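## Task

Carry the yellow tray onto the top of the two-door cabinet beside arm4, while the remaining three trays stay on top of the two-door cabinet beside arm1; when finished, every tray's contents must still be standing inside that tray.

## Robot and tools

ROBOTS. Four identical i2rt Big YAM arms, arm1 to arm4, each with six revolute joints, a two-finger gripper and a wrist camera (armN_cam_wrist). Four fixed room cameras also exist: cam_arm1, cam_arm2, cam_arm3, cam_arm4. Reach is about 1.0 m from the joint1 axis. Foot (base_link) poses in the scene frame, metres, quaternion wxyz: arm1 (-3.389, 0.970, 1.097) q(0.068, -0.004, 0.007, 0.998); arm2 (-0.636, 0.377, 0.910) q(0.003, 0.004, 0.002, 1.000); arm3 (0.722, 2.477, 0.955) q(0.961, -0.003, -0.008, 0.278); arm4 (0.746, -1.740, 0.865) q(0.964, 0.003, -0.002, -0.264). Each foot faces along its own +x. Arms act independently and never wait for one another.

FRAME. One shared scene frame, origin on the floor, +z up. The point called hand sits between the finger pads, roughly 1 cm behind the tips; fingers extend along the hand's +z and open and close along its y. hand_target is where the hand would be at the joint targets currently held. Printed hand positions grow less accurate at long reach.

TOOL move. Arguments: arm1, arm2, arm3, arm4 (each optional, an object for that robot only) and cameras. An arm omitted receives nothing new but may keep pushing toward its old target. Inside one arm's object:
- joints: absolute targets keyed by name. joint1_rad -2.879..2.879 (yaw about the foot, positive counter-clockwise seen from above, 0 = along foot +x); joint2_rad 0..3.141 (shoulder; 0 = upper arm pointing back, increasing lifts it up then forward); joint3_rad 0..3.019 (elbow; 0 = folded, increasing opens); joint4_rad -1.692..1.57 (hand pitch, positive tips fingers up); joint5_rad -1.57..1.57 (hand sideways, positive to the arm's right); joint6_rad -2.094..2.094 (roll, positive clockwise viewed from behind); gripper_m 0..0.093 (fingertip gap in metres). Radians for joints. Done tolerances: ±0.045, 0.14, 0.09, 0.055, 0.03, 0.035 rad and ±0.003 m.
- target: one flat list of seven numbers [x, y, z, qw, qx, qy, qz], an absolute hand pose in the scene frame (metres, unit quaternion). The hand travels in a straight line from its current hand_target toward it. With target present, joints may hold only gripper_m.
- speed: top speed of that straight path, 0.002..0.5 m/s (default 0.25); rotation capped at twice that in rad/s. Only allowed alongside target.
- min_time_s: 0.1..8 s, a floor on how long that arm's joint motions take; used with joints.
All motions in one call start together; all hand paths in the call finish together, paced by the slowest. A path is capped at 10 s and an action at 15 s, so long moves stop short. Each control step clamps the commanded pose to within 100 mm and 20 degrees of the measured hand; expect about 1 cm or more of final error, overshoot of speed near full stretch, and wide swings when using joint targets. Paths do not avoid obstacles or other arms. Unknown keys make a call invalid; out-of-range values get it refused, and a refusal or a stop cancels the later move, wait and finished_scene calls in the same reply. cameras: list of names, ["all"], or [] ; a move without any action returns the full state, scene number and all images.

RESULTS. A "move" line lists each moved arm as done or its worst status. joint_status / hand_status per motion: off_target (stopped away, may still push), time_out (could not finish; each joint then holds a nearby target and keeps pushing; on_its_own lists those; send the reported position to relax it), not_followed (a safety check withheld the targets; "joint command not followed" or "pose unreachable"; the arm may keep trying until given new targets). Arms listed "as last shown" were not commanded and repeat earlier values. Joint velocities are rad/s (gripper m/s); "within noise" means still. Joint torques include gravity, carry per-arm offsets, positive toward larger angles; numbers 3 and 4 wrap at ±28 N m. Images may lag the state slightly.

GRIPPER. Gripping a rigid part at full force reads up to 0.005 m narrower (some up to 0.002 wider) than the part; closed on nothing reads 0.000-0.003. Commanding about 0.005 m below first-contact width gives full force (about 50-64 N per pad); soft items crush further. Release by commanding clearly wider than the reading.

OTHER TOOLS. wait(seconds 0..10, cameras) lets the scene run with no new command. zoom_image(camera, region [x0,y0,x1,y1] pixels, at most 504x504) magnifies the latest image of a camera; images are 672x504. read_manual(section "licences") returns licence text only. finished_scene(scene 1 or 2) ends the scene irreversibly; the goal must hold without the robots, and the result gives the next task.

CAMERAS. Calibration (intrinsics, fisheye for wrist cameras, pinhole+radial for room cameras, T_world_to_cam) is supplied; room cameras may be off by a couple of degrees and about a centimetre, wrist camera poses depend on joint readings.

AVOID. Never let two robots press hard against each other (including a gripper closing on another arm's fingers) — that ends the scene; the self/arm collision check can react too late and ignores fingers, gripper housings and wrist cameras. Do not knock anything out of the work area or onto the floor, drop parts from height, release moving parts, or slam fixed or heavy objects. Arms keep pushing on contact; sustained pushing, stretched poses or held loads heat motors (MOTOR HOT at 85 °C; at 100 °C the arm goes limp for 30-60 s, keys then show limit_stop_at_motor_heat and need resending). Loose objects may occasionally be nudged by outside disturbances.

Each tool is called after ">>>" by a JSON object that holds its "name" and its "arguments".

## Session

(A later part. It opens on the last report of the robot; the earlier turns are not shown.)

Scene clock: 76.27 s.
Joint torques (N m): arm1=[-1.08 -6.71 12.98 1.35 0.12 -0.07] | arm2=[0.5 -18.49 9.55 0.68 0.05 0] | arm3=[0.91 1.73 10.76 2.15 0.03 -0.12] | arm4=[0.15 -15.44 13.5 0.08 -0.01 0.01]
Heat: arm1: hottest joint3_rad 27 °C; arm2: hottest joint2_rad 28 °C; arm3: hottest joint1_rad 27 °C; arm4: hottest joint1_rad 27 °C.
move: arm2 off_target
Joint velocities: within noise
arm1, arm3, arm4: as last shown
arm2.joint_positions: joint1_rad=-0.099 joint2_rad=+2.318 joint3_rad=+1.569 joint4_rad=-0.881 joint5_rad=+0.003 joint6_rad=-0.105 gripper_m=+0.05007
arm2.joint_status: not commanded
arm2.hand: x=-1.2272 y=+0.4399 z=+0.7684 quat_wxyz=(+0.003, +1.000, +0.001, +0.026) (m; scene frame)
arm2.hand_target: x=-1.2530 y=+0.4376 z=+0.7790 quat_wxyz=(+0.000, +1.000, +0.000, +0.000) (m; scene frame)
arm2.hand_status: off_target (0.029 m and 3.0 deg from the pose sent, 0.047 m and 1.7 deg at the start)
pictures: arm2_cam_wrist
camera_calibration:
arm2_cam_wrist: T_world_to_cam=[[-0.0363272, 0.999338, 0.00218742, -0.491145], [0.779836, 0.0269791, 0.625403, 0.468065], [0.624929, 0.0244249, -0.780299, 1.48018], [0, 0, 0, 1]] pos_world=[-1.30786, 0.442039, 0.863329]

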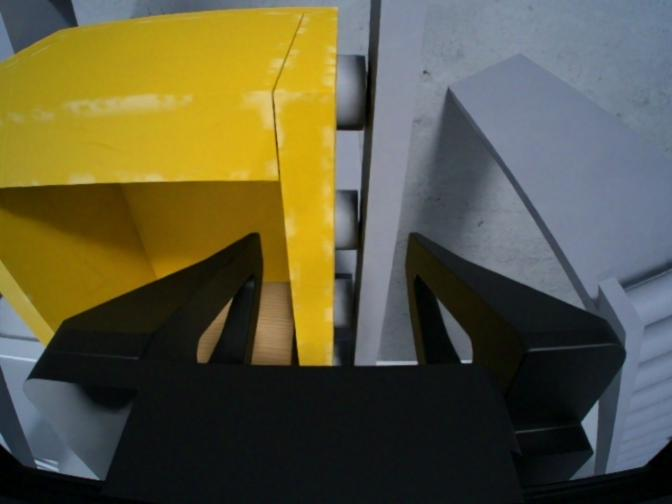

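>>> {"name": "move", "arguments": {"arm2": {"joints":{"gripper_m":0.002}}}}

>>> {"name": "move", "arguments": {"arm2": {"target":[-1.25,0.435,0.85,0,1,0,0],"speed":0.12}, "cameras": ["arm2_cam_wrist","cam_arm2"]}}

>>> {"name": "zoom_image", "arguments": {"camera": "cam_arm2", "region": [330, 200, 480, 360]}}

Scene clock: 77.30 s.
Joint torques (N m): arm1=[-1.08 -6.71 13 1.33 0.12 -0.07] | arm2=[0.26 -18.55 9.54 0.66 -0.11 -0.08] | arm3=[0.91 2.02 10.77 2.18 0.04 -0.13] | arm4=[0.15 -15.44 13.5 0.08 -0.02 0.01]
Heat: arm1: hottest joint3_rad 27 °C; arm2: hottest joint2_rad 28 °C; arm3: hottest joint1_rad 27 °C; arm4: hottest joint1_rad 27 °C.
move: arm2 off_target
Joint velocities: within noise
arm1, arm3, arm4: as last shown
arm2.joint_positions: joint1_rad=-0.096 joint2_rad=+2.318 joint3_rad=+1.569 joint4_rad=-0.880 joint5_rad=+0.007 joint6_rad=-0.099 gripper_m=+0.01201
arm2.joint_status: gripper_m off_target (ended at +0.01203, target +0.00200)
arm2.hand: x=-1.2275 y=+0.4392 z=+0.7685 quat_wxyz=(+0.001, +1.000, -0.001, +0.026) (m; scene frame)
arm2.hand_target: x=-1.2530 y=+0.4377 z=+0.7790 quat_wxyz=(+0.000, +1.000, +0.000, +0.000) (m; scene frame)
arm2.hand_status: not commanded
pictures: none

Scene clock: 78.73 s.
Joint torques (N m): arm1=[-1.08 -6.71 13 1.33 0.12 -0.07] | arm2=[0.44 -21.6 9.35 -0.39 -0.11 -0.03] | arm3=[1.03 1.96 10.78 2.17 0.04 -0.13] | arm4=[0.15 -15.44 13.5 0.08 -0.02 0.01]
Heat: arm1: hottest joint3_rad 27 °C; arm2: hottest joint2_rad 29 °C; arm3: hottest joint1_rad 27 °C; arm4: hottest joint3_rad 27 °C.
move: arm2 off_target
Joint velocities: within noise
arm1: as last shown
arm2.joint_positions: joint1_rad=-0.094 joint2_rad=+2.241 joint3_rad=+1.569 joint4_rad=-0.966 joint5_rad=+0.007 joint6_rad=-0.099 gripper_m=+0.01201
arm2.joint_status: not commanded
arm2.hand: x=-1.2256 y=+0.4378 z=+0.8139 quat_wxyz=(+0.001, +1.000, +0.000, +0.030) (m; scene frame)
arm2.hand_target: x=-1.2487 y=+0.4348 z=+0.8500 quat_wxyz=(+0.000, +1.000, +0.000, +0.000) (m; scene frame)
arm2.hand_status: off_target (0.044 m and 3.5 deg from the pose sent, 0.085 m and 3.0 deg at the start)
arm3.joint_positions: joint1_rad=-0.869 joint2_rad=+0.639 joint3_rad=+1.368 joint4_rad=-1.495 joint5_rad=-0.125 joint6_rad=+0.677 gripper_m=+0.09396
arm3.joint_status: not commanded
arm3.hand: x=+0.9311 y=+2.4316 z=+1.4532 quat_wxyz=(-0.381, -0.410, -0.818, -0.131) (m; scene frame)
arm3.hand_target: x=+0.9299 y=+2.4320 z=+1.4659 quat_wxyz=(-0.395, -0.406, -0.813, -0.133) (m; scene frame)
arm3.hand_status: not commanded
arm4.joint_positions: joint1_rad=+1.417 joint2_rad=+1.776 joint3_rad=+1.973 joint4_rad=-1.685 joint5_rad=+0.001 joint6_rad=+0.006 gripper_m=+0.09397
arm4.joint_status: not commanded
arm4.hand: x=+1.1007 y=-1.3086 z=+1.1838 quat_wxyz=(-0.040, +0.424, -0.904, -0.018) (m; scene frame)
arm4.hand_target: x=+1.0996 y=-1.3007 z=+1.1993 quat_wxyz=(-0.055, +0.433, -0.899, -0.026) (m; scene frame)
arm4.hand_status: not commanded
pictures: arm2_cam_wrist, cam_arm2
camera_calibration:
arm2_cam_wrist: T_world_to_cam=[[-0.0351271, 0.999362, 0.00637943, -0.491069], [0.774584, 0.0231916, 0.632045, 0.428319], [0.631494, 0.0271433, -0.774905, 1.51726], [0, 0, 0, 1]] pos_world=[-1.30716, 0.439639, 0.908146]

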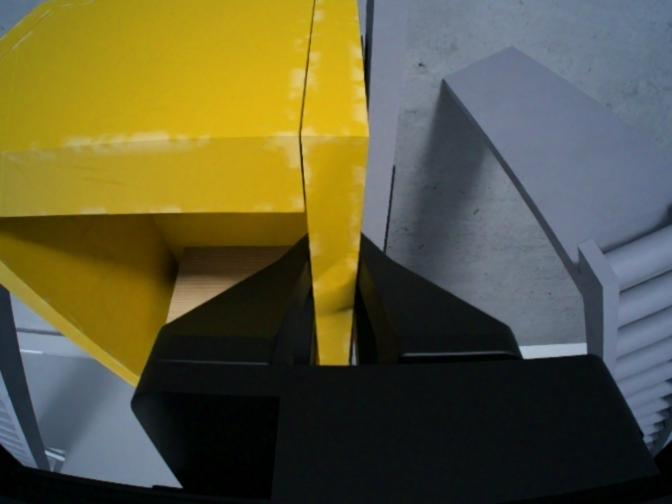

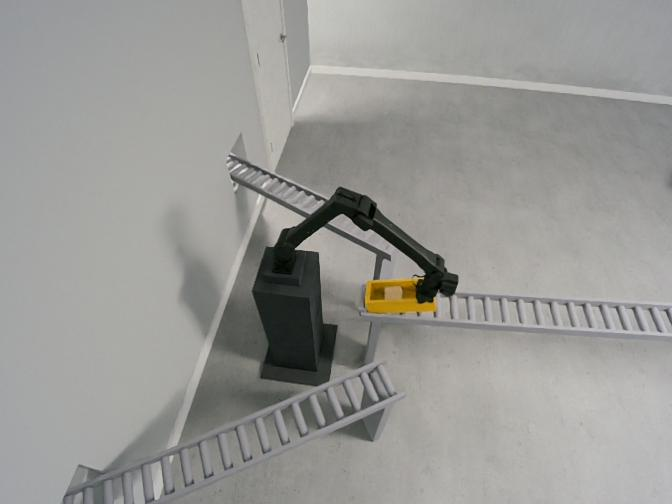

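Scaled by 3.150 from the camera's 672x504 image, which has a finer 960x720 frame.

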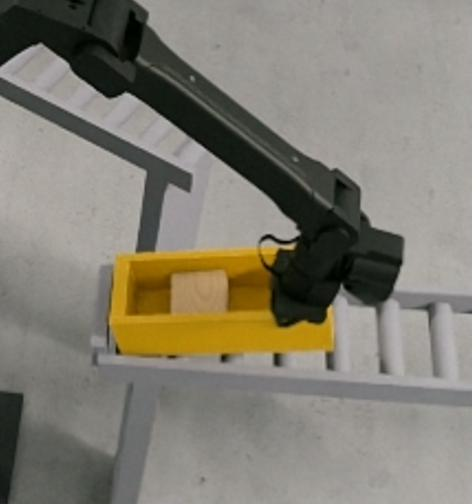

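>>> {"name": "move", "arguments": {"arm2": {"target":[-1.253,0.437,0.772,0,1,0,0],"speed":0.1}}}

>>> {"name": "move", "arguments": {"arm2": {"joints":{"gripper_m":0.05}}, "cameras": ["arm2_cam_wrist"]}}

>>> {"name": "move", "arguments": {"arm2": {"target":[-1.197,0.425,0.780,0,1,0,0],"speed":0.08,"joints":{"gripper_m":0.035}}, "cameras": ["arm2_cam_wrist"]}}

Scene clock: 80.87 s.
Joint torques (N m): arm1=[-1.08 -6.71 13 1.33 0.12 -0.07] | arm2=[0.26 -17.9 9.25 1.03 -0.13 -0.07] | arm3=[0.85 1.79 10.77 2.14 0.04 -0.11] | arm4=[0.15 -15.38 13.5 0.06 -0.02 0.01]
Heat: arm1: hottest joint3_rad 27 °C; arm2: hottest joint2_rad 29 °C; arm3: hottest joint3_rad 28 °C; arm4: hottest joint2_rad 27 °C.
move: arm2 off_target
Joint velocities: within noise
arm1.joint_positions: joint1_rad=+1.014 joint2_rad=+1.196 joint3_rad=+1.327 joint4_rad=-0.901 joint5_rad=+0.005 joint6_rad=+1.591 gripper_m=+0.03996
arm1.joint_status: not commanded
arm1.hand: x=-3.7141 y=+0.5899 z=+1.4852 quat_wxyz=(+0.373, +0.860, -0.325, -0.125) (m; scene frame)
arm1.hand_target: x=-3.7209 y=+0.5933 z=+1.4924 quat_wxyz=(+0.374, +0.856, -0.334, -0.128) (m; scene frame)
arm1.hand_status: not commanded
arm2.joint_positions: joint1_rad=-0.094 joint2_rad=+2.319 joint3_rad=+1.570 joint4_rad=-0.879 joint5_rad=+0.009 joint6_rad=-0.098 gripper_m=+0.01201
arm2.joint_status: not commanded
arm2.hand: x=-1.2284 y=+0.4381 z=+0.7686 quat_wxyz=(+0.000, +1.000, -0.001, +0.025) (m; scene frame)
arm2.hand_target: x=-1.2522 y=+0.4368 z=+0.7730 quat_wxyz=(+0.000, +1.000, +0.000, +0.000) (m; scene frame)
arm2.hand_status: off_target (0.025 m and 2.9 deg from the pose sent, 0.050 m and 3.5 deg at the start)
arm3, arm4: as last shown
pictures: none

Scene clock: 81.53 s.
Joint torques (N m): arm1=[-1.08 -6.71 13 1.33 0.12 -0.07] | arm2=[0.15 -17.96 9.26 0.7 -0.08 -0.07] | arm3=[0.85 1.9 10.73 2.1 0.05 -0.11] | arm4=[0.21 -15.38 13.5 0.08 -0.02 0.01]
Heat: arm1: hottest joint3_rad 27 °C; arm2: hottest joint2_rad 29 °C; arm3: hottest joint3_rad 28 °C; arm4: hottest joint2_rad 27 °C.
move: arm2 done
Joint velocities: within noise
arm1, arm3, arm4: as last shown
arm2.joint_positions: joint1_rad=-0.094 joint2_rad=+2.319 joint3_rad=+1.570 joint4_rad=-0.870 joint5_rad=+0.007 joint6_rad=-0.097 gripper_m=+0.04987
arm2.joint_status: all done
arm2.hand: x=-1.2306 y=+0.4381 z=+0.7683 quat_wxyz=(+0.000, +1.000, -0.001, +0.021) (m; scene frame)
arm2.hand_target: x=-1.2521 y=+0.4368 z=+0.7729 quat_wxyz=(+0.000, +1.000, +0.000, +0.000) (m; scene frame)
arm2.hand_status: not commanded
pictures: arm2_cam_wrist
camera_calibration:
arm2_cam_wrist: T_world_to_cam=[[-0.0334585, 0.999403, 0.00865934, -0.490897], [0.786738, 0.0209934, 0.616929, 0.488555], [0.616379, 0.0274542, -0.786971, 1.47551], [0, 0, 0, 1]] pos_world=[-1.31026, 0.439838, 0.864029]

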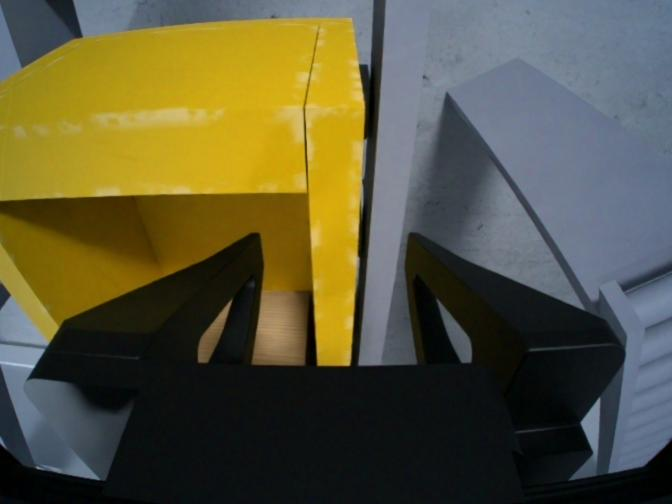

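Scene clock: 82.93 s.
Joint torques (N m): arm1=[-1.08 -6.77 12.98 1.33 0.12 -0.07] | arm2=[0.5 -19.25 5.11 0.75 -0.08 0] | arm3=[0.73 1.9 10.76 2.19 0.05 -0.13] | arm4=[0.21 -15.44 13.5 0.08 -0.02 0.01]
Heat: arm1: hottest joint3_rad 28 °C; arm2: hottest joint2_rad 29 °C; arm3: hottest joint3_rad 28 °C; arm4: hottest joint2_rad 27 °C.
move: arm2 off_target
Joint velocities: within noise
arm1, arm3, arm4: as last shown
arm2.joint_positions: joint1_rad=-0.085 joint2_rad=+2.236 joint3_rad=+1.403 joint4_rad=-0.770 joint5_rad=+0.007 joint6_rad=-0.093 gripper_m=+0.03508
arm2.joint_status: all done
arm2.hand: x=-1.1921 y=+0.4292 z=+0.7699 quat_wxyz=(+0.000, +1.000, +0.001, +0.013) (m; scene frame)
arm2.hand_target: x=-1.1970 y=+0.4250 z=+0.7800 quat_wxyz=(+0.000, +1.000, +0.000, +0.000) (m; scene frame)
arm2.hand_status: off_target (0.012 m and 1.4 deg from the pose sent, 0.038 m and 2.4 deg at the start)
pictures: arm2_cam_wrist
camera_calibration:
arm2_cam_wrist: T_world_to_cam=[[-0.0374074, 0.999244, 0.0105909, -0.486916], [0.796395, 0.0234085, 0.604323, 0.477667], [0.603618, 0.0310406, -0.796669, 1.44404], [0, 0, 0, 1]] pos_world=[-1.27028, 0.430543, 0.866915]

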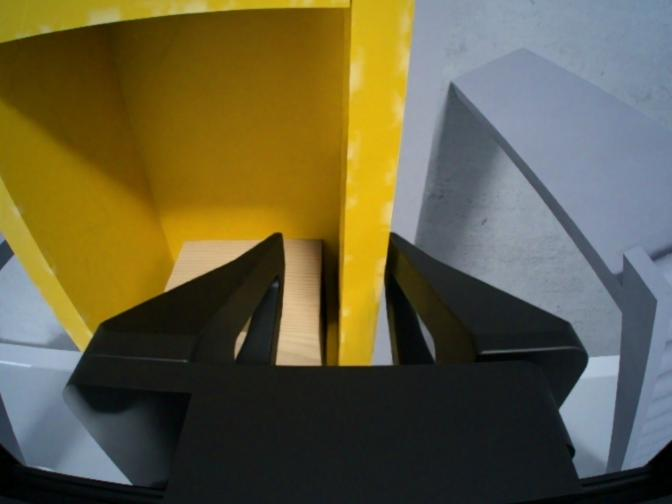

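>>> {"name": "move", "arguments": {"arm2": {"target":[-1.187,0.428,0.782,0,1,0,0],"speed":0.08}}}

>>> {"name": "move", "arguments": {"arm2": {"joints":{"gripper_m":0.002}}}}

>>> {"name": "move", "arguments": {"arm2": {"target":[-1.2,0.428,0.87,0,1,0,0],"speed":0.12}, "cameras": ["arm2_cam_wrist","cam_arm2"]}}

>>> {"name": "zoom_image", "arguments": {"camera": "cam_arm2", "region": [330, 200, 480, 360]}}

Scene clock: 84.60 s.
Joint torques (N m): arm1=[-1.08 -6.71 12.98 1.33 0.12 -0.07] | arm2=[-0.09 -19.08 4.96 0.76 -0.07 -0.08] | arm3=[1.03 1.79 10.76 2.18 0.04 -0.12] | arm4=[0.21 -15.44 13.5 0.08 -0.02 0.01]
Heat: arm1: hottest joint3_rad 28 °C; arm2: hottest joint2_rad 29 °C; arm3: hottest joint3_rad 28 °C; arm4: hottest joint3_rad 28 °C.
move: arm2 off_target
Joint velocities: within noise
arm1, arm3, arm4: as last shown
arm2.joint_positions: joint1_rad=-0.085 joint2_rad=+2.217 joint3_rad=+1.368 joint4_rad=-0.755 joint5_rad=+0.007 joint6_rad=-0.093 gripper_m=+0.03508
arm2.joint_status: not commanded
arm2.hand: x=-1.1825 y=+0.4284 z=+0.7713 quat_wxyz=(+0.000, +1.000, +0.001, +0.013) (m; scene frame)
arm2.hand_target: x=-1.1870 y=+0.4279 z=+0.7820 quat_wxyz=(+0.000, +1.000, +0.000, +0.000) (m; scene frame)
arm2.hand_status: off_target (0.012 m and 1.5 deg from the pose sent, 0.013 m and 1.5 deg at the start)
pictures: none

Scene clock: 85.20 s.
Joint torques (N m): arm1=[-1.08 -6.71 13 1.35 0.12 -0.07] | arm2=[0.03 -18.9 5.04 0.54 -0.11 -0.07] | arm3=[0.73 1.73 10.76 2.11 0.04 -0.11] | arm4=[0.21 -15.38 13.5 0.06 -0.02 0.01]
Heat: arm1: hottest joint3_rad 28 °C; arm2: hottest joint2_rad 29 °C; arm3: hottest joint3_rad 28 °C; arm4: hottest joint3_rad 28 °C.
move: arm2 off_target
Joint velocities: within noise
arm1, arm3, arm4: as last shown
arm2.joint_positions: joint1_rad=-0.087 joint2_rad=+2.215 joint3_rad=+1.367 joint4_rad=-0.748 joint5_rad=+0.008 joint6_rad=-0.093 gripper_m=+0.01196
arm2.joint_status: gripper_m off_target (ended at +0.01200, target +0.00200)
arm2.hand: x=-1.1838 y=+0.4295 z=+0.7718 quat_wxyz=(-0.001, +1.000, +0.000, +0.010) (m; scene frame)
arm2.hand_target: x=-1.1869 y=+0.4279 z=+0.7818 quat_wxyz=(+0.000, +1.000, +0.000, +0.000) (m; scene frame)
arm2.hand_status: not commanded
pictures: none

Scene clock: 86.67 s.
Joint torques (N m): arm1=[-1.08 -6.71 13 1.33 0.12 -0.07] | arm2=[0.21 -19.9 9.85 -0.34 -0.12 -0.06] | arm3=[0.85 1.85 10.76 2.15 0.06 -0.12] | arm4=[0.15 -15.44 13.5 0.06 -0.02 0.01]
Heat: arm1: hottest joint3_rad 28 °C; arm2: hottest joint2_rad 29 °C; arm3: hottest joint3_rad 28 °C; arm4: hottest joint3_rad 28 °C.
move: arm2 off_target
Joint velocities: within noise
arm1, arm3, arm4: as last shown
arm2.joint_positions: joint1_rad=-0.087 joint2_rad=+2.104 joint3_rad=+1.367 joint4_rad=-0.919 joint5_rad=+0.008 joint6_rad=-0.092 gripper_m=+0.01196
arm2.joint_status: not commanded
arm2.hand: x=-1.1684 y=+0.4283 z=+0.8323 quat_wxyz=(+0.002, +0.999, +0.000, +0.039) (m; scene frame)
arm2.hand_target: x=-1.1980 y=+0.4277 z=+0.8703 quat_wxyz=(+0.000, +1.000, +0.000, +0.000) (m; scene frame)
arm2.hand_status: off_target (0.049 m and 4.4 deg from the pose sent, 0.099 m and 1.1 deg at the start)
pictures: arm2_cam_wrist, cam_arm2
camera_calibration:
arm2_cam_wrist: T_world_to_cam=[[-0.0357844, 0.999347, 0.00505223, -0.479415], [0.76383, 0.0240904, 0.644968, 0.348833], [0.644425, 0.0269389, -0.764193, 1.50188], [0, 0, 0, 1]] pos_world=[-1.25145, 0.430239, 0.925163]

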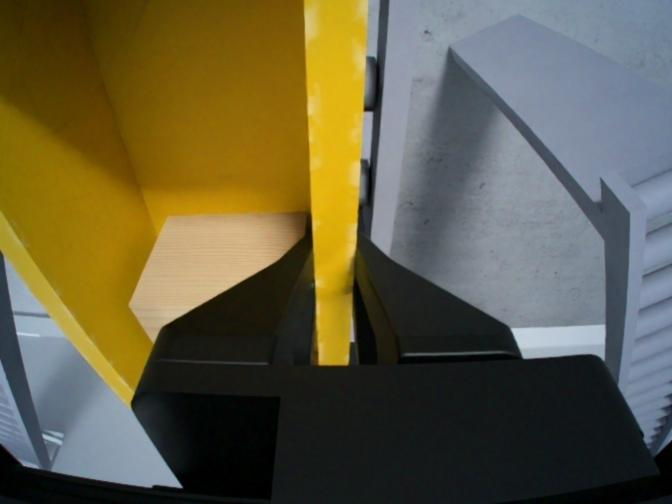

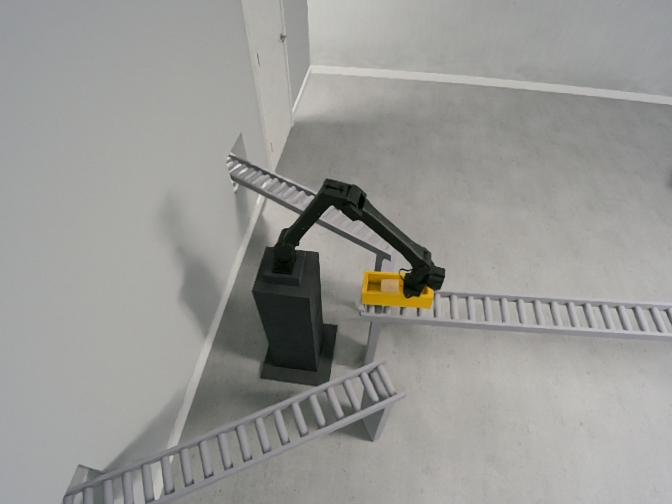

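Scaled by 3.150 from the camera's 672x504 image, which has a finer 960x720 frame.

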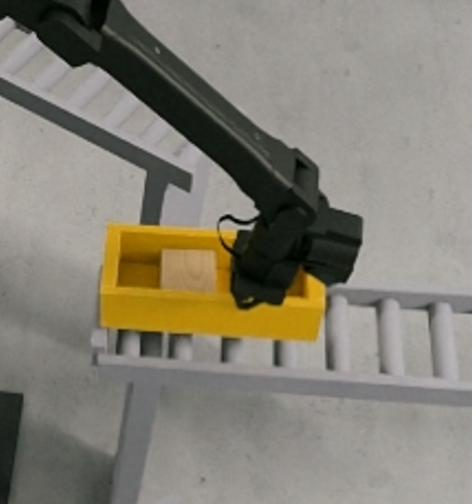

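>>> {"name": "move", "arguments": {"arm2": {"target":[-1.19,0.428,0.97,0,1,0,0],"speed":0.2}}}

>>> {"name": "move", "arguments": {"arm2": {"joints":{"joint1_rad":0.90,"joint6_rad":1.43},"min_time_s":4}, "cameras": ["arm2_cam_wrist","cam_arm2"]}}

>>> {"name": "zoom_image", "arguments": {"camera": "cam_arm2", "region": [270, 150, 450, 300]}}

Scene clock: 88.73 s.
Joint torques (N m): arm1=[-1.08 -6.71 13 1.33 0.12 -0.07] | arm2=[0.15 -17.96 11.89 -0.32 -0.11 -0.07] | arm3=[0.85 1.85 10.73 2.14 0.05 -0.11] | arm4=[0.21 -15.44 13.5 0.08 -0.02 0.01]
Heat: arm1: hottest joint3_rad 28 °C; arm2: hottest joint2_rad 29 °C; arm3: hottest joint3_rad 28 °C; arm4: hottest joint3_rad 28 °C.
move: arm2 off_target
Joint velocities: within noise
arm1, arm3, arm4: as last shown
arm2.joint_positions: joint1_rad=-0.087 joint2_rad=+1.933 joint3_rad=+1.400 joint4_rad=-1.123 joint5_rad=+0.008 joint6_rad=-0.092 gripper_m=+0.01196
arm2.joint_status: not commanded
arm2.hand: x=-1.1606 y=+0.4280 z=+0.9333 quat_wxyz=(+0.002, +0.999, +0.000, +0.039) (m; scene frame)
arm2.hand_target: x=-1.1877 y=+0.4277 z=+0.9706 quat_wxyz=(+0.000, +1.000, +0.000, +0.000) (m; scene frame)
arm2.hand_status: off_target (0.047 m and 4.5 deg from the pose sent, 0.139 m and 4.4 deg at the start)
pictures: none

Scene clock: 93.50 s.
Joint torques (N m): arm1=[-1.08 -6.71 13 1.33 0.11 -0.07] | arm2=[-0.5 -17.85 11.79 -0.05 -0.05 -0.01] | arm3=[0.85 1.85 10.77 2.15 0.04 -0.13] | arm4=[0.15 -15.44 13.5 0.08 -0.02 0.01]
Heat: arm1: hottest joint3_rad 29 °C; arm2: hottest joint2_rad 30 °C; arm3: hottest joint3_rad 28 °C; arm4: hottest joint3_rad 28 °C.
move: arm2 done
Joint velocities: within noise
arm1: as last shown
arm2.joint_positions: joint1_rad=+0.902 joint2_rad=+1.933 joint3_rad=+1.400 joint4_rad=-1.134 joint5_rad=+0.009 joint6_rad=+1.423 gripper_m=+0.01196
arm2.joint_status: all done
arm2.hand: x=-0.9645 y=-0.0314 z=+0.9335 quat_wxyz=(-0.043, +0.965, -0.260, +0.012) (m; scene frame)
arm2.hand_target: x=-0.9834 y=-0.0542 z=+0.9706 quat_wxyz=(-0.001, +0.964, -0.265, -0.004) (m; scene frame)
arm2.hand_status: not commanded
arm3.joint_positions: joint1_rad=-0.869 joint2_rad=+0.639 joint3_rad=+1.368 joint4_rad=-1.495 joint5_rad=-0.125 joint6_rad=+0.677 gripper_m=+0.09396
arm3.joint_status: not commanded
arm3.hand: x=+0.9311 y=+2.4316 z=+1.4532 quat_wxyz=(-0.381, -0.410, -0.818, -0.131) (m; scene frame)
arm3.hand_target: x=+0.9299 y=+2.4320 z=+1.4659 quat_wxyz=(-0.395, -0.406, -0.813, -0.133) (m; scene frame)
arm3.hand_status: not commanded
arm4.joint_positions: joint1_rad=+1.417 joint2_rad=+1.776 joint3_rad=+1.973 joint4_rad=-1.685 joint5_rad=+0.001 joint6_rad=+0.006 gripper_m=+0.09397
arm4.joint_status: not commanded
arm4.hand: x=+1.1007 y=-1.3086 z=+1.1838 quat_wxyz=(-0.040, +0.424, -0.904, -0.018) (m; scene frame)
arm4.hand_target: x=+1.0996 y=-1.3007 z=+1.1993 quat_wxyz=(-0.055, +0.433, -0.899, -0.026) (m; scene frame)
arm4.hand_status: not commanded
pictures: arm2_cam_wrist, cam_arm2
camera_calibration:
arm2_cam_wrist: T_world_to_cam=[[0.469425, 0.877269, 0.100198, 0.38145], [0.685837, -0.433736, 0.584381, 0.105881], [0.556119, -0.205604, -0.80527, 1.40618], [0, 0, 0, 1]] pos_world=[-1.03368, 0.00040477, 1.03226]

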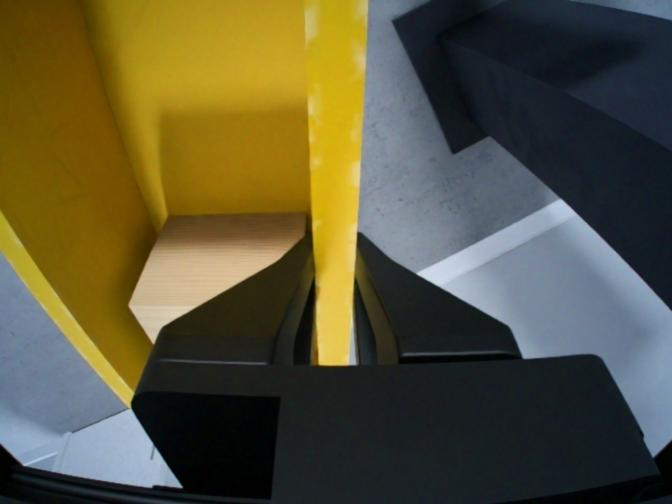

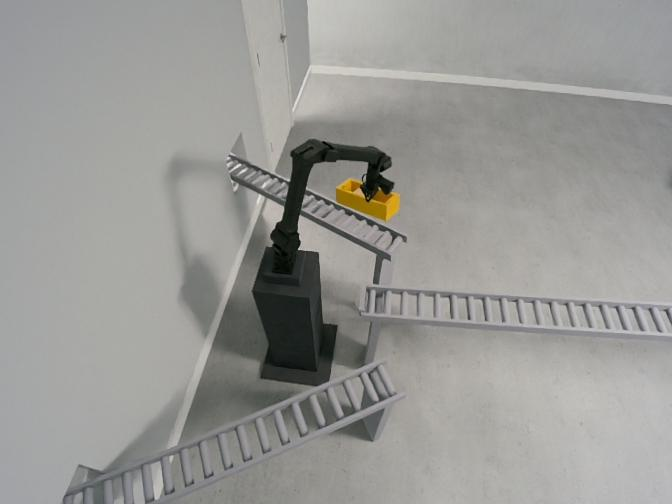

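Scaled by 2.800 from the camera's 672x504 image, which has a finer 960x720 frame.

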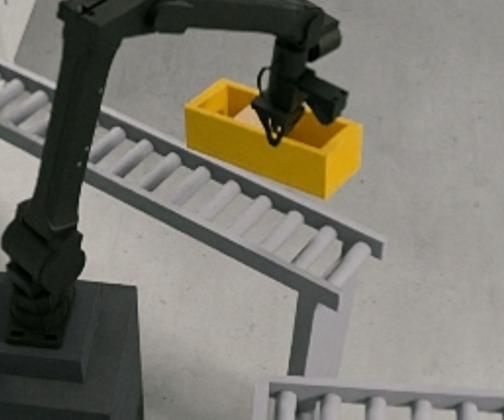

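>>> {"name": "move", "arguments": {"arm2": {"target":[-0.962,-0.03,0.79,0,0.9648,-0.263,0],"speed":0.2}, "cameras": ["arm2_cam_wrist","cam_arm2"]}}

>>> {"name": "zoom_image", "arguments": {"camera": "cam_arm2", "region": [270, 150, 450, 300]}}

>>> {"name": "zoom_image", "arguments": {"camera": "arm2_cam_wrist", "region": [0, 0, 504, 378]}}

Scene clock: 95.80 s.
Joint torques (N m): arm1=[-1.08 -6.71 13 1.33 0.12 -0.07] | arm2=[-0.38 -17.79 5.7 0.75 -0.2 -0.05] | arm3=[0.79 1.79 10.8 2.15 0.05 -0.11] | arm4=[0.15 -15.44 13.5 0.08 -0.01 0.01]
Heat: arm1: hottest joint3_rad 29 °C; arm2: hottest joint2_rad 30 °C; arm3: hottest joint3_rad 28 °C; arm4: hottest joint3_rad 28 °C.
move: arm2 off_target
Joint velocities: within noise
arm1.joint_positions: joint1_rad=+1.014 joint2_rad=+1.196 joint3_rad=+1.327 joint4_rad=-0.901 joint5_rad=+0.005 joint6_rad=+1.591 gripper_m=+0.03996
arm1.joint_status: not commanded
arm1.hand: x=-3.7141 y=+0.5899 z=+1.4852 quat_wxyz=(+0.373, +0.860, -0.325, -0.125) (m; scene frame)
arm1.hand_target: x=-3.7209 y=+0.5933 z=+1.4924 quat_wxyz=(+0.374, +0.856, -0.334, -0.128) (m; scene frame)
arm1.hand_status: not commanded
arm2.joint_positions: joint1_rad=+0.902 joint2_rad=+2.145 joint3_rad=+1.238 joint4_rad=-0.716 joint5_rad=+0.006 joint6_rad=+1.424 gripper_m=+0.01196
arm2.joint_status: not commanded
arm2.hand: x=-0.9541 y=-0.0182 z=+0.7766 quat_wxyz=(-0.022, +0.965, -0.260, +0.005) (m; scene frame)
arm2.hand_target: x=-0.9619 y=-0.0298 z=+0.7901 quat_wxyz=(+0.000, +0.965, -0.263, +0.000) (m; scene frame)
arm2.hand_status: off_target (0.020 m and 2.6 deg from the pose sent, 0.144 m and 5.1 deg at the start)
arm3, arm4: as last shown
pictures: arm2_cam_wrist, cam_arm2
camera_calibration:
arm2_cam_wrist: T_world_to_cam=[[0.471749, 0.879913, 0.0566234, 0.416837], [0.700305, -0.412927, 0.582292, 0.212009], [0.535747, -0.235042, -0.811006, 1.26118], [0, 0, 0, 1]] pos_world=[-1.02079, 0.0171937, 0.87577]

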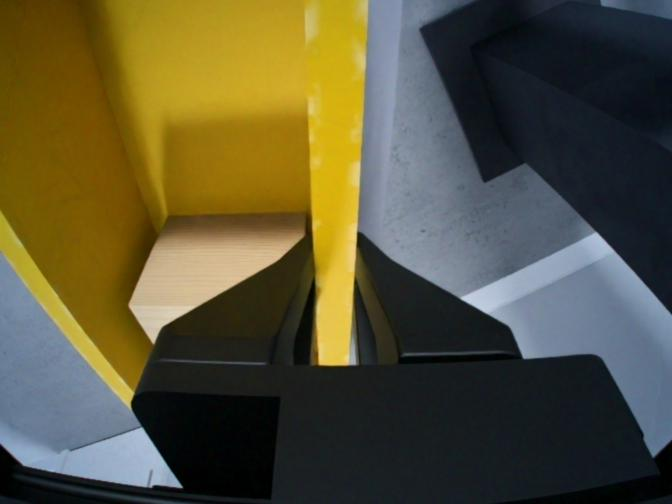

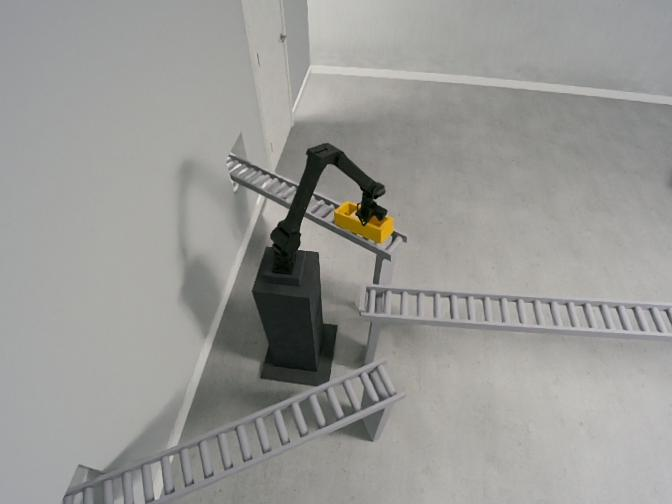

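Scaled by 2.800 from the camera's 672x504 image, which has a finer 960x720 frame.

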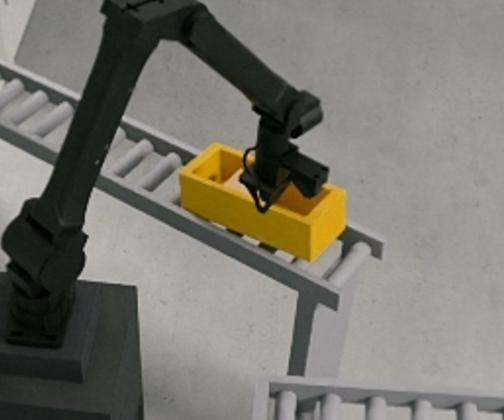

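Scaled by 1.000.

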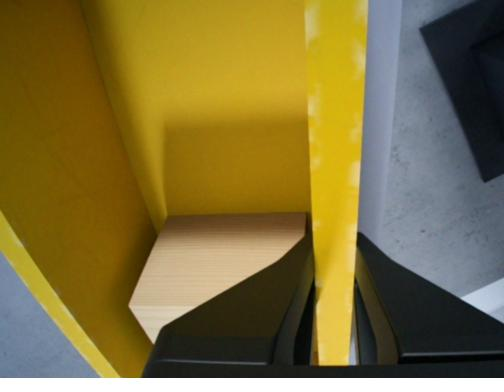

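>>> {"name": "move", "arguments": {"arm2": {"target":[-0.960,-0.028,0.74,0,0.9648,-0.263,0],"speed":0.1}, "cameras": ["arm2_cam_wrist","cam_arm2"]}}

>>> {"name": "zoom_image", "arguments": {"camera": "cam_arm2", "region": [310, 180, 430, 280]}}

>>> {"name": "zoom_image", "arguments": {"camera": "arm2_cam_wrist", "region": [300, 0, 500, 250]}}

Scene clock: 99.30 s.
Joint torques (N m): arm1=[-1.08 -6.71 13 1.35 0.12 -0.07] | arm2=[-0.32 -14.68 5.42 0.94 0.35 0.03] | arm3=[0.85 2.08 10.77 2.17 0.04 -0.11] | arm4=[0.21 -15.38 13.5 0.08 -0.02 0.01]
Heat: arm1: hottest joint3_rad 29 °C; arm2: hottest joint2_rad 30 °C; arm3: hottest joint3_rad 28 °C; arm4: hottest joint3_rad 28 °C.
move: arm2 done
Joint velocities: within noise
arm1, arm3, arm4: as last shown
arm2.joint_positions: joint1_rad=+0.903 joint2_rad=+2.200 joint3_rad=+1.238 joint4_rad=-0.619 joint5_rad=-0.011 joint6_rad=+1.417 gripper_m=+0.01196
arm2.joint_status: not commanded
arm2.hand: x=-0.9572 y=-0.0271 z=+0.7492 quat_wxyz=(+0.000, +0.966, -0.257, +0.004) (m; scene frame)
arm2.hand_target: x=-0.9600 y=-0.0278 z=+0.7403 quat_wxyz=(+0.000, +0.965, -0.263, +0.000) (m; scene frame)
arm2.hand_status: done (0.010 m and 0.8 deg from the pose sent, 0.038 m and 2.6 deg at the start)
pictures: arm2_cam_wrist, cam_arm2
camera_calibration:
arm2_cam_wrist: T_world_to_cam=[[0.466028, 0.884688, 0.0120178, 0.455771], [0.710974, -0.382536, 0.59007, 0.231666], [0.526625, -0.266445, -0.807263, 1.22609], [0, 0, 0, 1]] pos_world=[-1.0228, 0.0120904, 0.847599]

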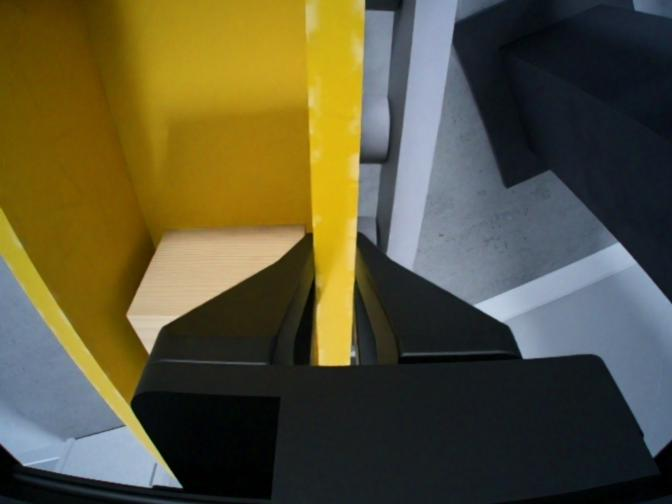

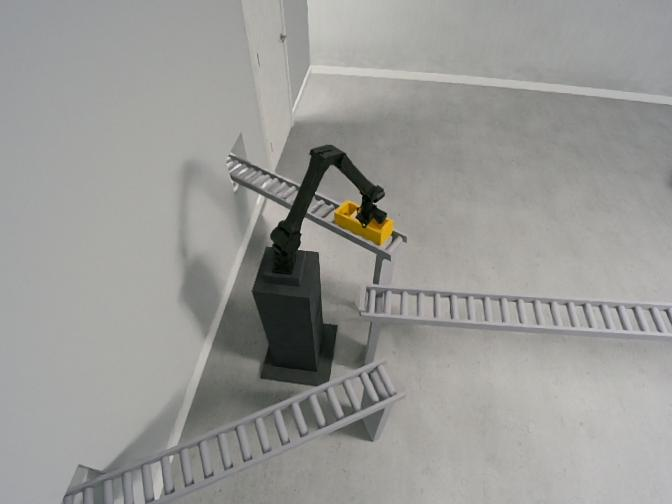

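Scaled by 4.200 from the camera's 672x504 image, which has a finer 960x720 frame.

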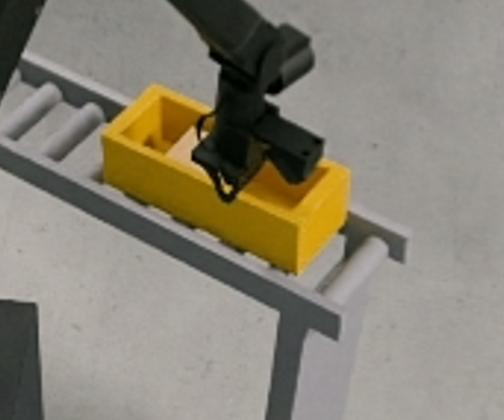

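Scaled by 2.016 from the camera's 672x504 image, which has a finer 960x720 frame.

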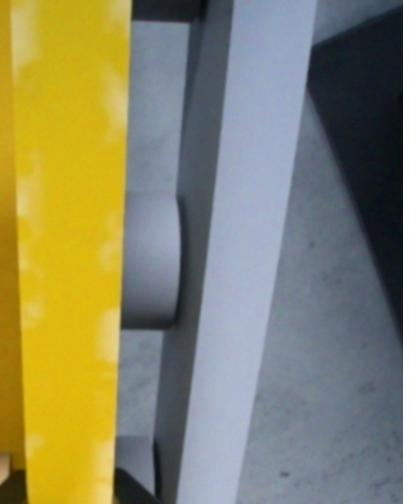

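>>> {"name": "move", "arguments": {"arm2": {"target":[-0.957,-0.020,0.785,0,0.9648,-0.263,0],"speed":0.15}}}

>>> {"name": "move", "arguments": {"arm2": {"target":[-0.954,-0.018,0.728,0,0.966,-0.2585,0],"speed":0.1}, "cameras": ["arm2_cam_wrist","cam_arm2"]}}

>>> {"name": "zoom_image", "arguments": {"camera": "cam_arm2", "region": [310, 180, 430, 280]}}

>>> {"name": "zoom_image", "arguments": {"camera": "arm2_cam_wrist", "region": [300, 0, 500, 250]}}

Scene clock: 101.33 s.
Joint torques (N m): arm1=[-1.08 -6.71 12.98 1.33 0.11 -0.07] | arm2=[-0.79 -19.78 4.81 -0.06 0.02 -0.15] | arm3=[0.79 1.85 10.77 2.14 0.05 -0.13] | arm4=[0.21 -15.38 13.5 0.06 -0.01 0.01]
Heat: arm1: hottest joint3_rad 29 °C; arm2: hottest joint2_rad 30 °C; arm3: hottest joint3_rad 28 °C; arm4: hottest joint3_rad 28 °C.
move: arm2 off_target
Joint velocities: within noise
arm1, arm3, arm4: as last shown
arm2.joint_positions: joint1_rad=+0.903 joint2_rad=+2.167 joint3_rad=+1.208 joint4_rad=-0.661 joint5_rad=-0.001 joint6_rad=+1.428 gripper_m=+0.01196
arm2.joint_status: not commanded
arm2.hand: x=-0.9474 y=-0.0121 z=+0.7588 quat_wxyz=(-0.020, +0.965, -0.262, +0.007) (m; scene frame)
arm2.hand_target: x=-0.9568 y=-0.0196 z=+0.7841 quat_wxyz=(+0.000, +0.965, -0.263, +0.000) (m; scene frame)
arm2.hand_status: off_target (0.029 m and 2.4 deg from the pose sent, 0.037 m and 0.8 deg at the start)
pictures: none

Scene clock: 102.43 s.
Joint torques (N m): arm1=[-1.08 -6.71 12.98 1.35 0.12 -0.06] | arm2=[-0.56 -12.98 5.04 1.48 0.31 -0.05] | arm3=[0.79 1.96 10.76 2.17 0.04 -0.13] | arm4=[0.21 -15.44 13.5 0.08 -0.02 0.01]
Heat: arm1: hottest joint3_rad 29 °C; arm2: hottest joint2_rad 30 °C; arm3: hottest joint3_rad 28 °C; arm4: hottest joint3_rad 28 °C.
move: arm2 off_target
Joint velocities: within noise
arm1, arm3, arm4: as last shown
arm2.joint_positions: joint1_rad=+0.903 joint2_rad=+2.188 joint3_rad=+1.205 joint4_rad=-0.589 joint5_rad=-0.010 joint6_rad=+1.412 gripper_m=+0.01196
arm2.joint_status: not commanded
arm2.hand: x=-0.9525 y=-0.0210 z=+0.7479 quat_wxyz=(+0.004, +0.967, -0.254, +0.001) (m; scene frame)
arm2.hand_target: x=-0.9536 y=-0.0175 z=+0.7288 quat_wxyz=(+0.000, +0.966, -0.259, +0.000) (m; scene frame)
arm2.hand_status: off_target (0.020 m and 0.7 deg from the pose sent, 0.032 m and 2.4 deg at the start)
pictures: arm2_cam_wrist, cam_arm2
camera_calibration:
arm2_cam_wrist: T_world_to_cam=[[0.460995, 0.887394, 0.00397915, 0.449421], [0.71673, -0.374973, 0.587958, 0.238735], [0.523242, -0.268194, -0.808882, 1.22222], [0, 0, 0, 1]] pos_world=[-1.01781, 0.0184983, 0.846481]

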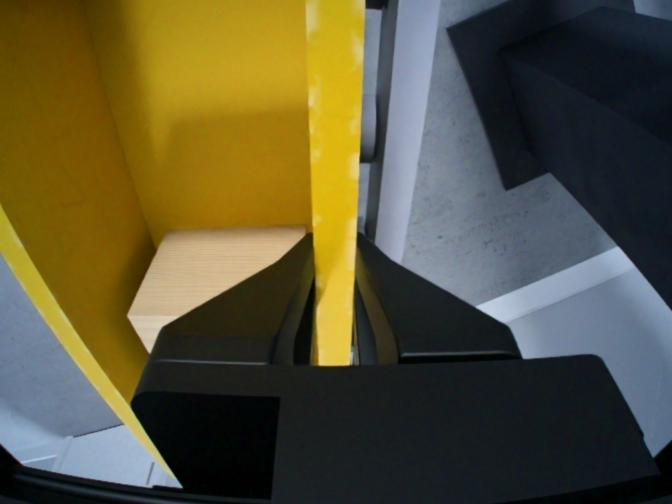

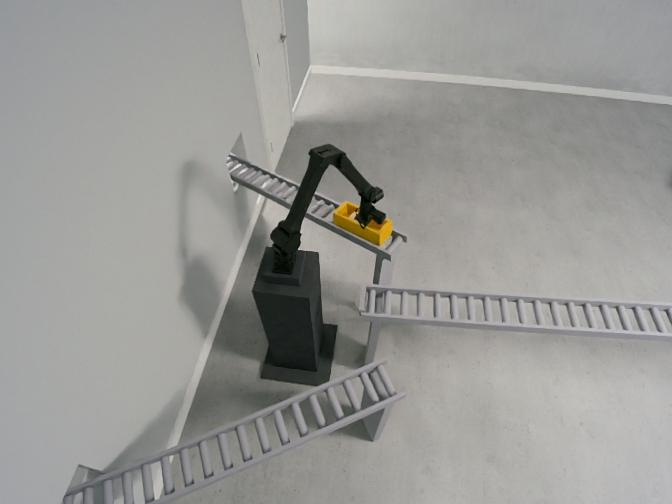

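Scaled by 4.200 from the camera's 672x504 image, which has a finer 960x720 frame.

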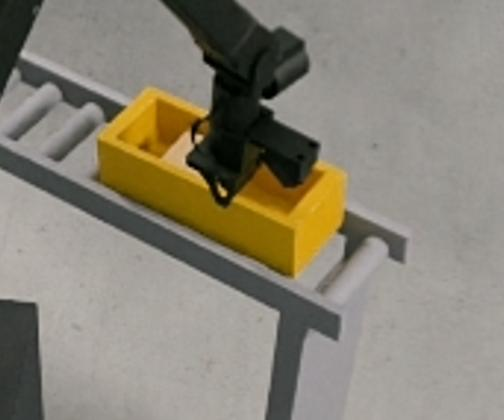

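Scaled by 2.016 from the camera's 672x504 image, which has a finer 960x720 frame.

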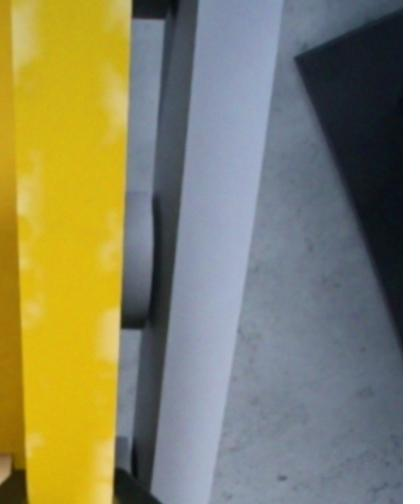

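>>> {"name": "move", "arguments": {"arm2": {"target":[-0.952,-0.019,0.745,0,0.966,-0.2585,0],"speed":0.1}}}

>>> {"name": "move", "arguments": {"arm2": {"joints":{"gripper_m":0.04}}}}

>>> {"name": "move", "arguments": {"arm2": {"target":[-0.957,-0.022,0.87,0,0.966,-0.2585,0],"speed":0.5}, "cameras": ["arm2_cam_wrist","cam_arm2"]}}

>>> {"name": "wait", "arguments": {"seconds": 3, "cameras": ["cam_arm2","arm4_cam_wrist","cam_arm4"]}}

Scene clock: 103.80 s.
Joint torques (N m): arm1=[-1.08 -6.71 12.98 1.35 0.12 -0.07] | arm2=[-0.21 -15.62 4.66 0.42 0.32 0] | arm3=[1.08 1.79 10.77 2.17 0.04 -0.11] | arm4=[0.21 -15.38 13.5 0.08 -0.01 0.01]
Heat: arm1: hottest joint3_rad 29 °C; arm2: hottest joint2_rad 30 °C; arm3: hottest joint3_rad 28 °C; arm4: hottest joint3_rad 28 °C.
move: arm2 done
Joint velocities: within noise
arm1, arm3, arm4: as last shown
arm2.joint_positions: joint1_rad=+0.903 joint2_rad=+2.188 joint3_rad=+1.205 joint4_rad=-0.590 joint5_rad=-0.010 joint6_rad=+1.412 gripper_m=+0.01196
arm2.joint_status: not commanded
arm2.hand: x=-0.9524 y=-0.0208 z=+0.7479 quat_wxyz=(+0.004, +0.967, -0.254, +0.002) (m; scene frame)
arm2.hand_target: x=-0.9521 y=-0.0190 z=+0.7451 quat_wxyz=(+0.000, +0.966, -0.259, +0.000) (m; scene frame)
arm2.hand_status: done (0.003 m and 0.7 deg from the pose sent, 0.003 m and 0.7 deg at the start)
pictures: none

Scene clock: 104.43 s.
Joint torques (N m): arm1=[-1.08 -6.71 13 1.33 0.12 -0.07] | arm2=[-0.26 -15.74 4.67 0.4 0.23 0] | arm3=[0.79 1.85 10.77 2.15 0.04 -0.11] | arm4=[0.15 -15.38 13.5 0.08 -0.01 0.01]
Heat: arm1: hottest joint3_rad 29 °C; arm2: hottest joint2_rad 30 °C; arm3: hottest joint3_rad 28 °C; arm4: hottest joint3_rad 28 °C.
move: arm2 done
Joint velocities: within noise
arm1, arm3, arm4: as last shown
arm2.joint_positions: joint1_rad=+0.903 joint2_rad=+2.188 joint3_rad=+1.205 joint4_rad=-0.590 joint5_rad=-0.007 joint6_rad=+1.412 gripper_m=+0.03988
arm2.joint_status: all done
arm2.hand: x=-0.9528 y=-0.0205 z=+0.7479 quat_wxyz=(+0.003, +0.967, -0.254, +0.000) (m; scene frame)
arm2.hand_target: x=-0.9521 y=-0.0190 z=+0.7451 quat_wxyz=(+0.000, +0.966, -0.258, +0.000) (m; scene frame)
arm2.hand_status: not commanded
pictures: none

Scene clock: 105.67 s.
Joint torques (N m): arm1=[-1.03 -6.71 13 1.33 0.12 -0.07] | arm2=[-0.62 -14.27 8.24 0.05 0.22 -0.05] | arm3=[0.79 1.9 10.77 2.17 0.06 -0.11] | arm4=[0.21 -15.44 13.5 0.08 -0.02 0.01]
Heat: arm1: hottest joint3_rad 29 °C; arm2: hottest joint2_rad 30 °C; arm3: hottest joint3_rad 28 °C; arm4: hottest joint3_rad 28 °C.
move: arm2 off_target
Joint velocities: within noise
arm1, arm3, arm4: as last shown
arm2.joint_positions: joint1_rad=+0.903 joint2_rad=+1.945 joint3_rad=+1.205 joint4_rad=-0.850 joint5_rad=-0.007 joint6_rad=+1.412 gripper_m=+0.03996
arm2.joint_status: not commanded
arm2.hand: x=-0.9476 y=-0.0148 z=+0.8664 quat_wxyz=(-0.005, +0.967, -0.254, +0.004) (m; scene frame)
arm2.hand_target: x=-0.9569 y=-0.0218 z=+0.8702 quat_wxyz=(+0.000, +0.966, -0.259, +0.000) (m; scene frame)
arm2.hand_status: off_target (0.012 m and 0.8 deg from the pose sent, 0.122 m and 0.6 deg at the start)
pictures: arm2_cam_wrist, cam_arm2
camera_calibration:
arm2_cam_wrist: T_world_to_cam=[[0.46125, 0.887005, 0.0217161, 0.426121], [0.711374, -0.384326, 0.588423, 0.162166], [0.53028, -0.255962, -0.808262, 1.32344], [0, 0, 0, 1]] pos_world=[-1.0137, 0.0231038, 0.965014]

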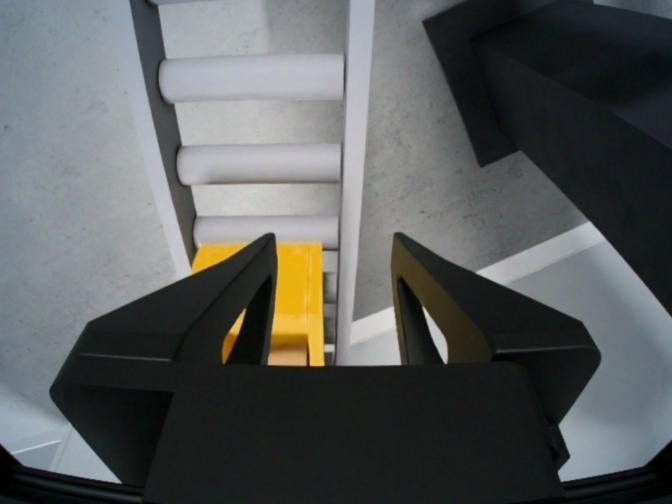

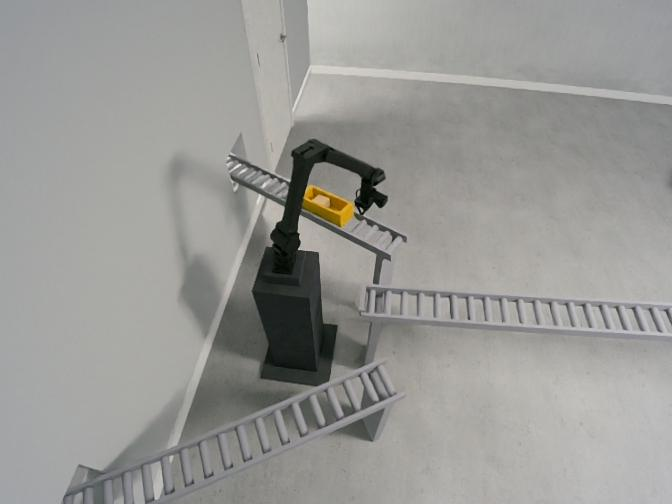

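Scene clock: 108.67 s.
Joint torques (N m): arm1=[-1.08 -6.65 13 1.33 0.11 -0.07] | arm2=[-0.62 -14.21 8.24 0.06 0.22 -0.06] | arm3=[0.91 1.9 10.77 2.13 0.05 -0.12] | arm4=[0.15 -15.38 13.5 0.08 -0.02 0.01]
Heat: arm1: hottest joint3_rad 30 °C; arm2: hottest joint2_rad 30 °C; arm3: hottest joint3_rad 28 °C; arm4: hottest joint3_rad 29 °C.
Joint velocities: within noise
arm1.joint_positions: joint1_rad=+1.014 joint2_rad=+1.196 joint3_rad=+1.327 joint4_rad=-0.901 joint5_rad=+0.005 joint6_rad=+1.591 gripper_m=+0.03996
arm1.joint_status: not commanded
arm1.hand: x=-3.7141 y=+0.5899 z=+1.4852 quat_wxyz=(+0.373, +0.860, -0.325, -0.125) (m; scene frame)
arm1.hand_target: x=-3.7209 y=+0.5933 z=+1.4924 quat_wxyz=(+0.374, +0.856, -0.334, -0.128) (m; scene frame)
arm1.hand_status: not commanded
arm2.joint_positions: joint1_rad=+0.903 joint2_rad=+1.945 joint3_rad=+1.205 joint4_rad=-0.850 joint5_rad=-0.007 joint6_rad=+1.412 gripper_m=+0.03996
arm2.joint_status: not commanded
arm2.hand: x=-0.9476 y=-0.0148 z=+0.8664 quat_wxyz=(-0.005, +0.967, -0.254, +0.004) (m; scene frame)
arm2.hand_target: x=-0.9570 y=-0.0218 z=+0.8702 quat_wxyz=(+0.000, +0.966, -0.259, +0.000) (m; scene frame)
arm2.hand_status: off_target (0.012 m and 0.8 deg from the pose sent, 0.122 m and 0.6 deg at the start)
arm3.joint_positions: joint1_rad=-0.869 joint2_rad=+0.639 joint3_rad=+1.368 joint4_rad=-1.495 joint5_rad=-0.125 joint6_rad=+0.677 gripper_m=+0.09396
arm3.joint_status: not commanded
arm3.hand: x=+0.9311 y=+2.4316 z=+1.4532 quat_wxyz=(-0.381, -0.410, -0.818, -0.131) (m; scene frame)
arm3.hand_target: x=+0.9299 y=+2.4320 z=+1.4659 quat_wxyz=(-0.395, -0.406, -0.813, -0.133) (m; scene frame)
arm3.hand_status: not commanded
arm4.joint_positions: joint1_rad=+1.417 joint2_rad=+1.776 joint3_rad=+1.973 joint4_rad=-1.685 joint5_rad=+0.001 joint6_rad=+0.006 gripper_m=+0.09397
arm4.joint_status: not commanded
arm4.hand: x=+1.1007 y=-1.3086 z=+1.1838 quat_wxyz=(-0.040, +0.424, -0.904, -0.018) (m; scene frame)
arm4.hand_target: x=+1.0996 y=-1.3007 z=+1.1993 quat_wxyz=(-0.055, +0.433, -0.899, -0.026) (m; scene frame)
arm4.hand_status: not commanded
wait: 3.00 s; at rest by 0.27 s
pictures: arm4_cam_wrist, cam_arm2, cam_arm4
camera_calibration:
arm4_cam_wrist: T_world_to_cam=[[0.767048, -0.641588, 0.00153032, -1.6863], [-0.550537, -0.656963, 0.515081, -0.860917], [-0.329464, -0.395934, -0.85714, 0.98466], [0, 0, 0, 1]] pos_world=[1.14392, -1.25764, 1.29001]

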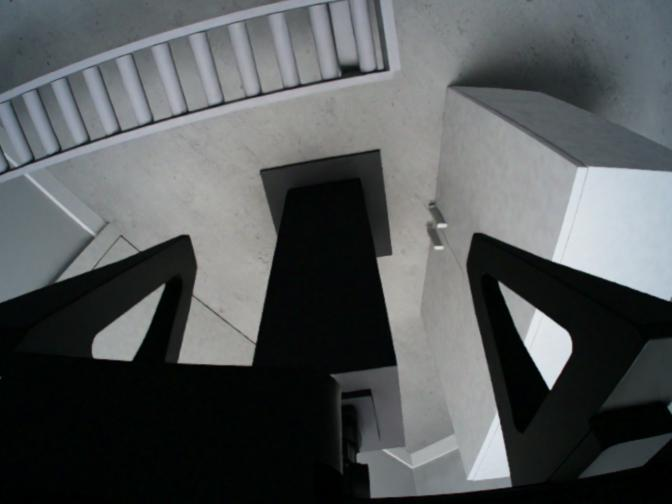

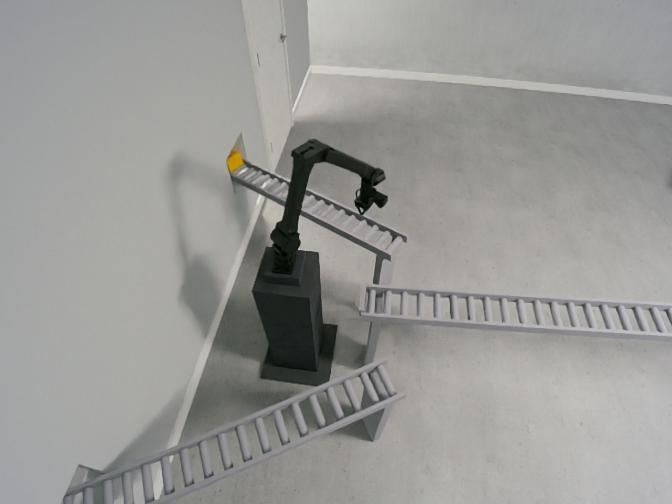

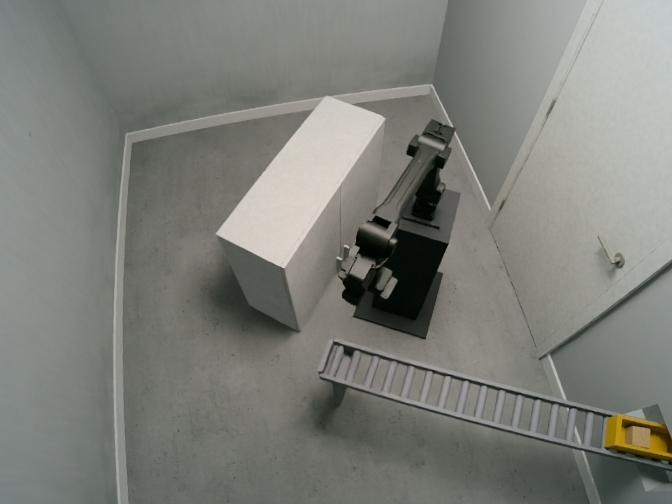

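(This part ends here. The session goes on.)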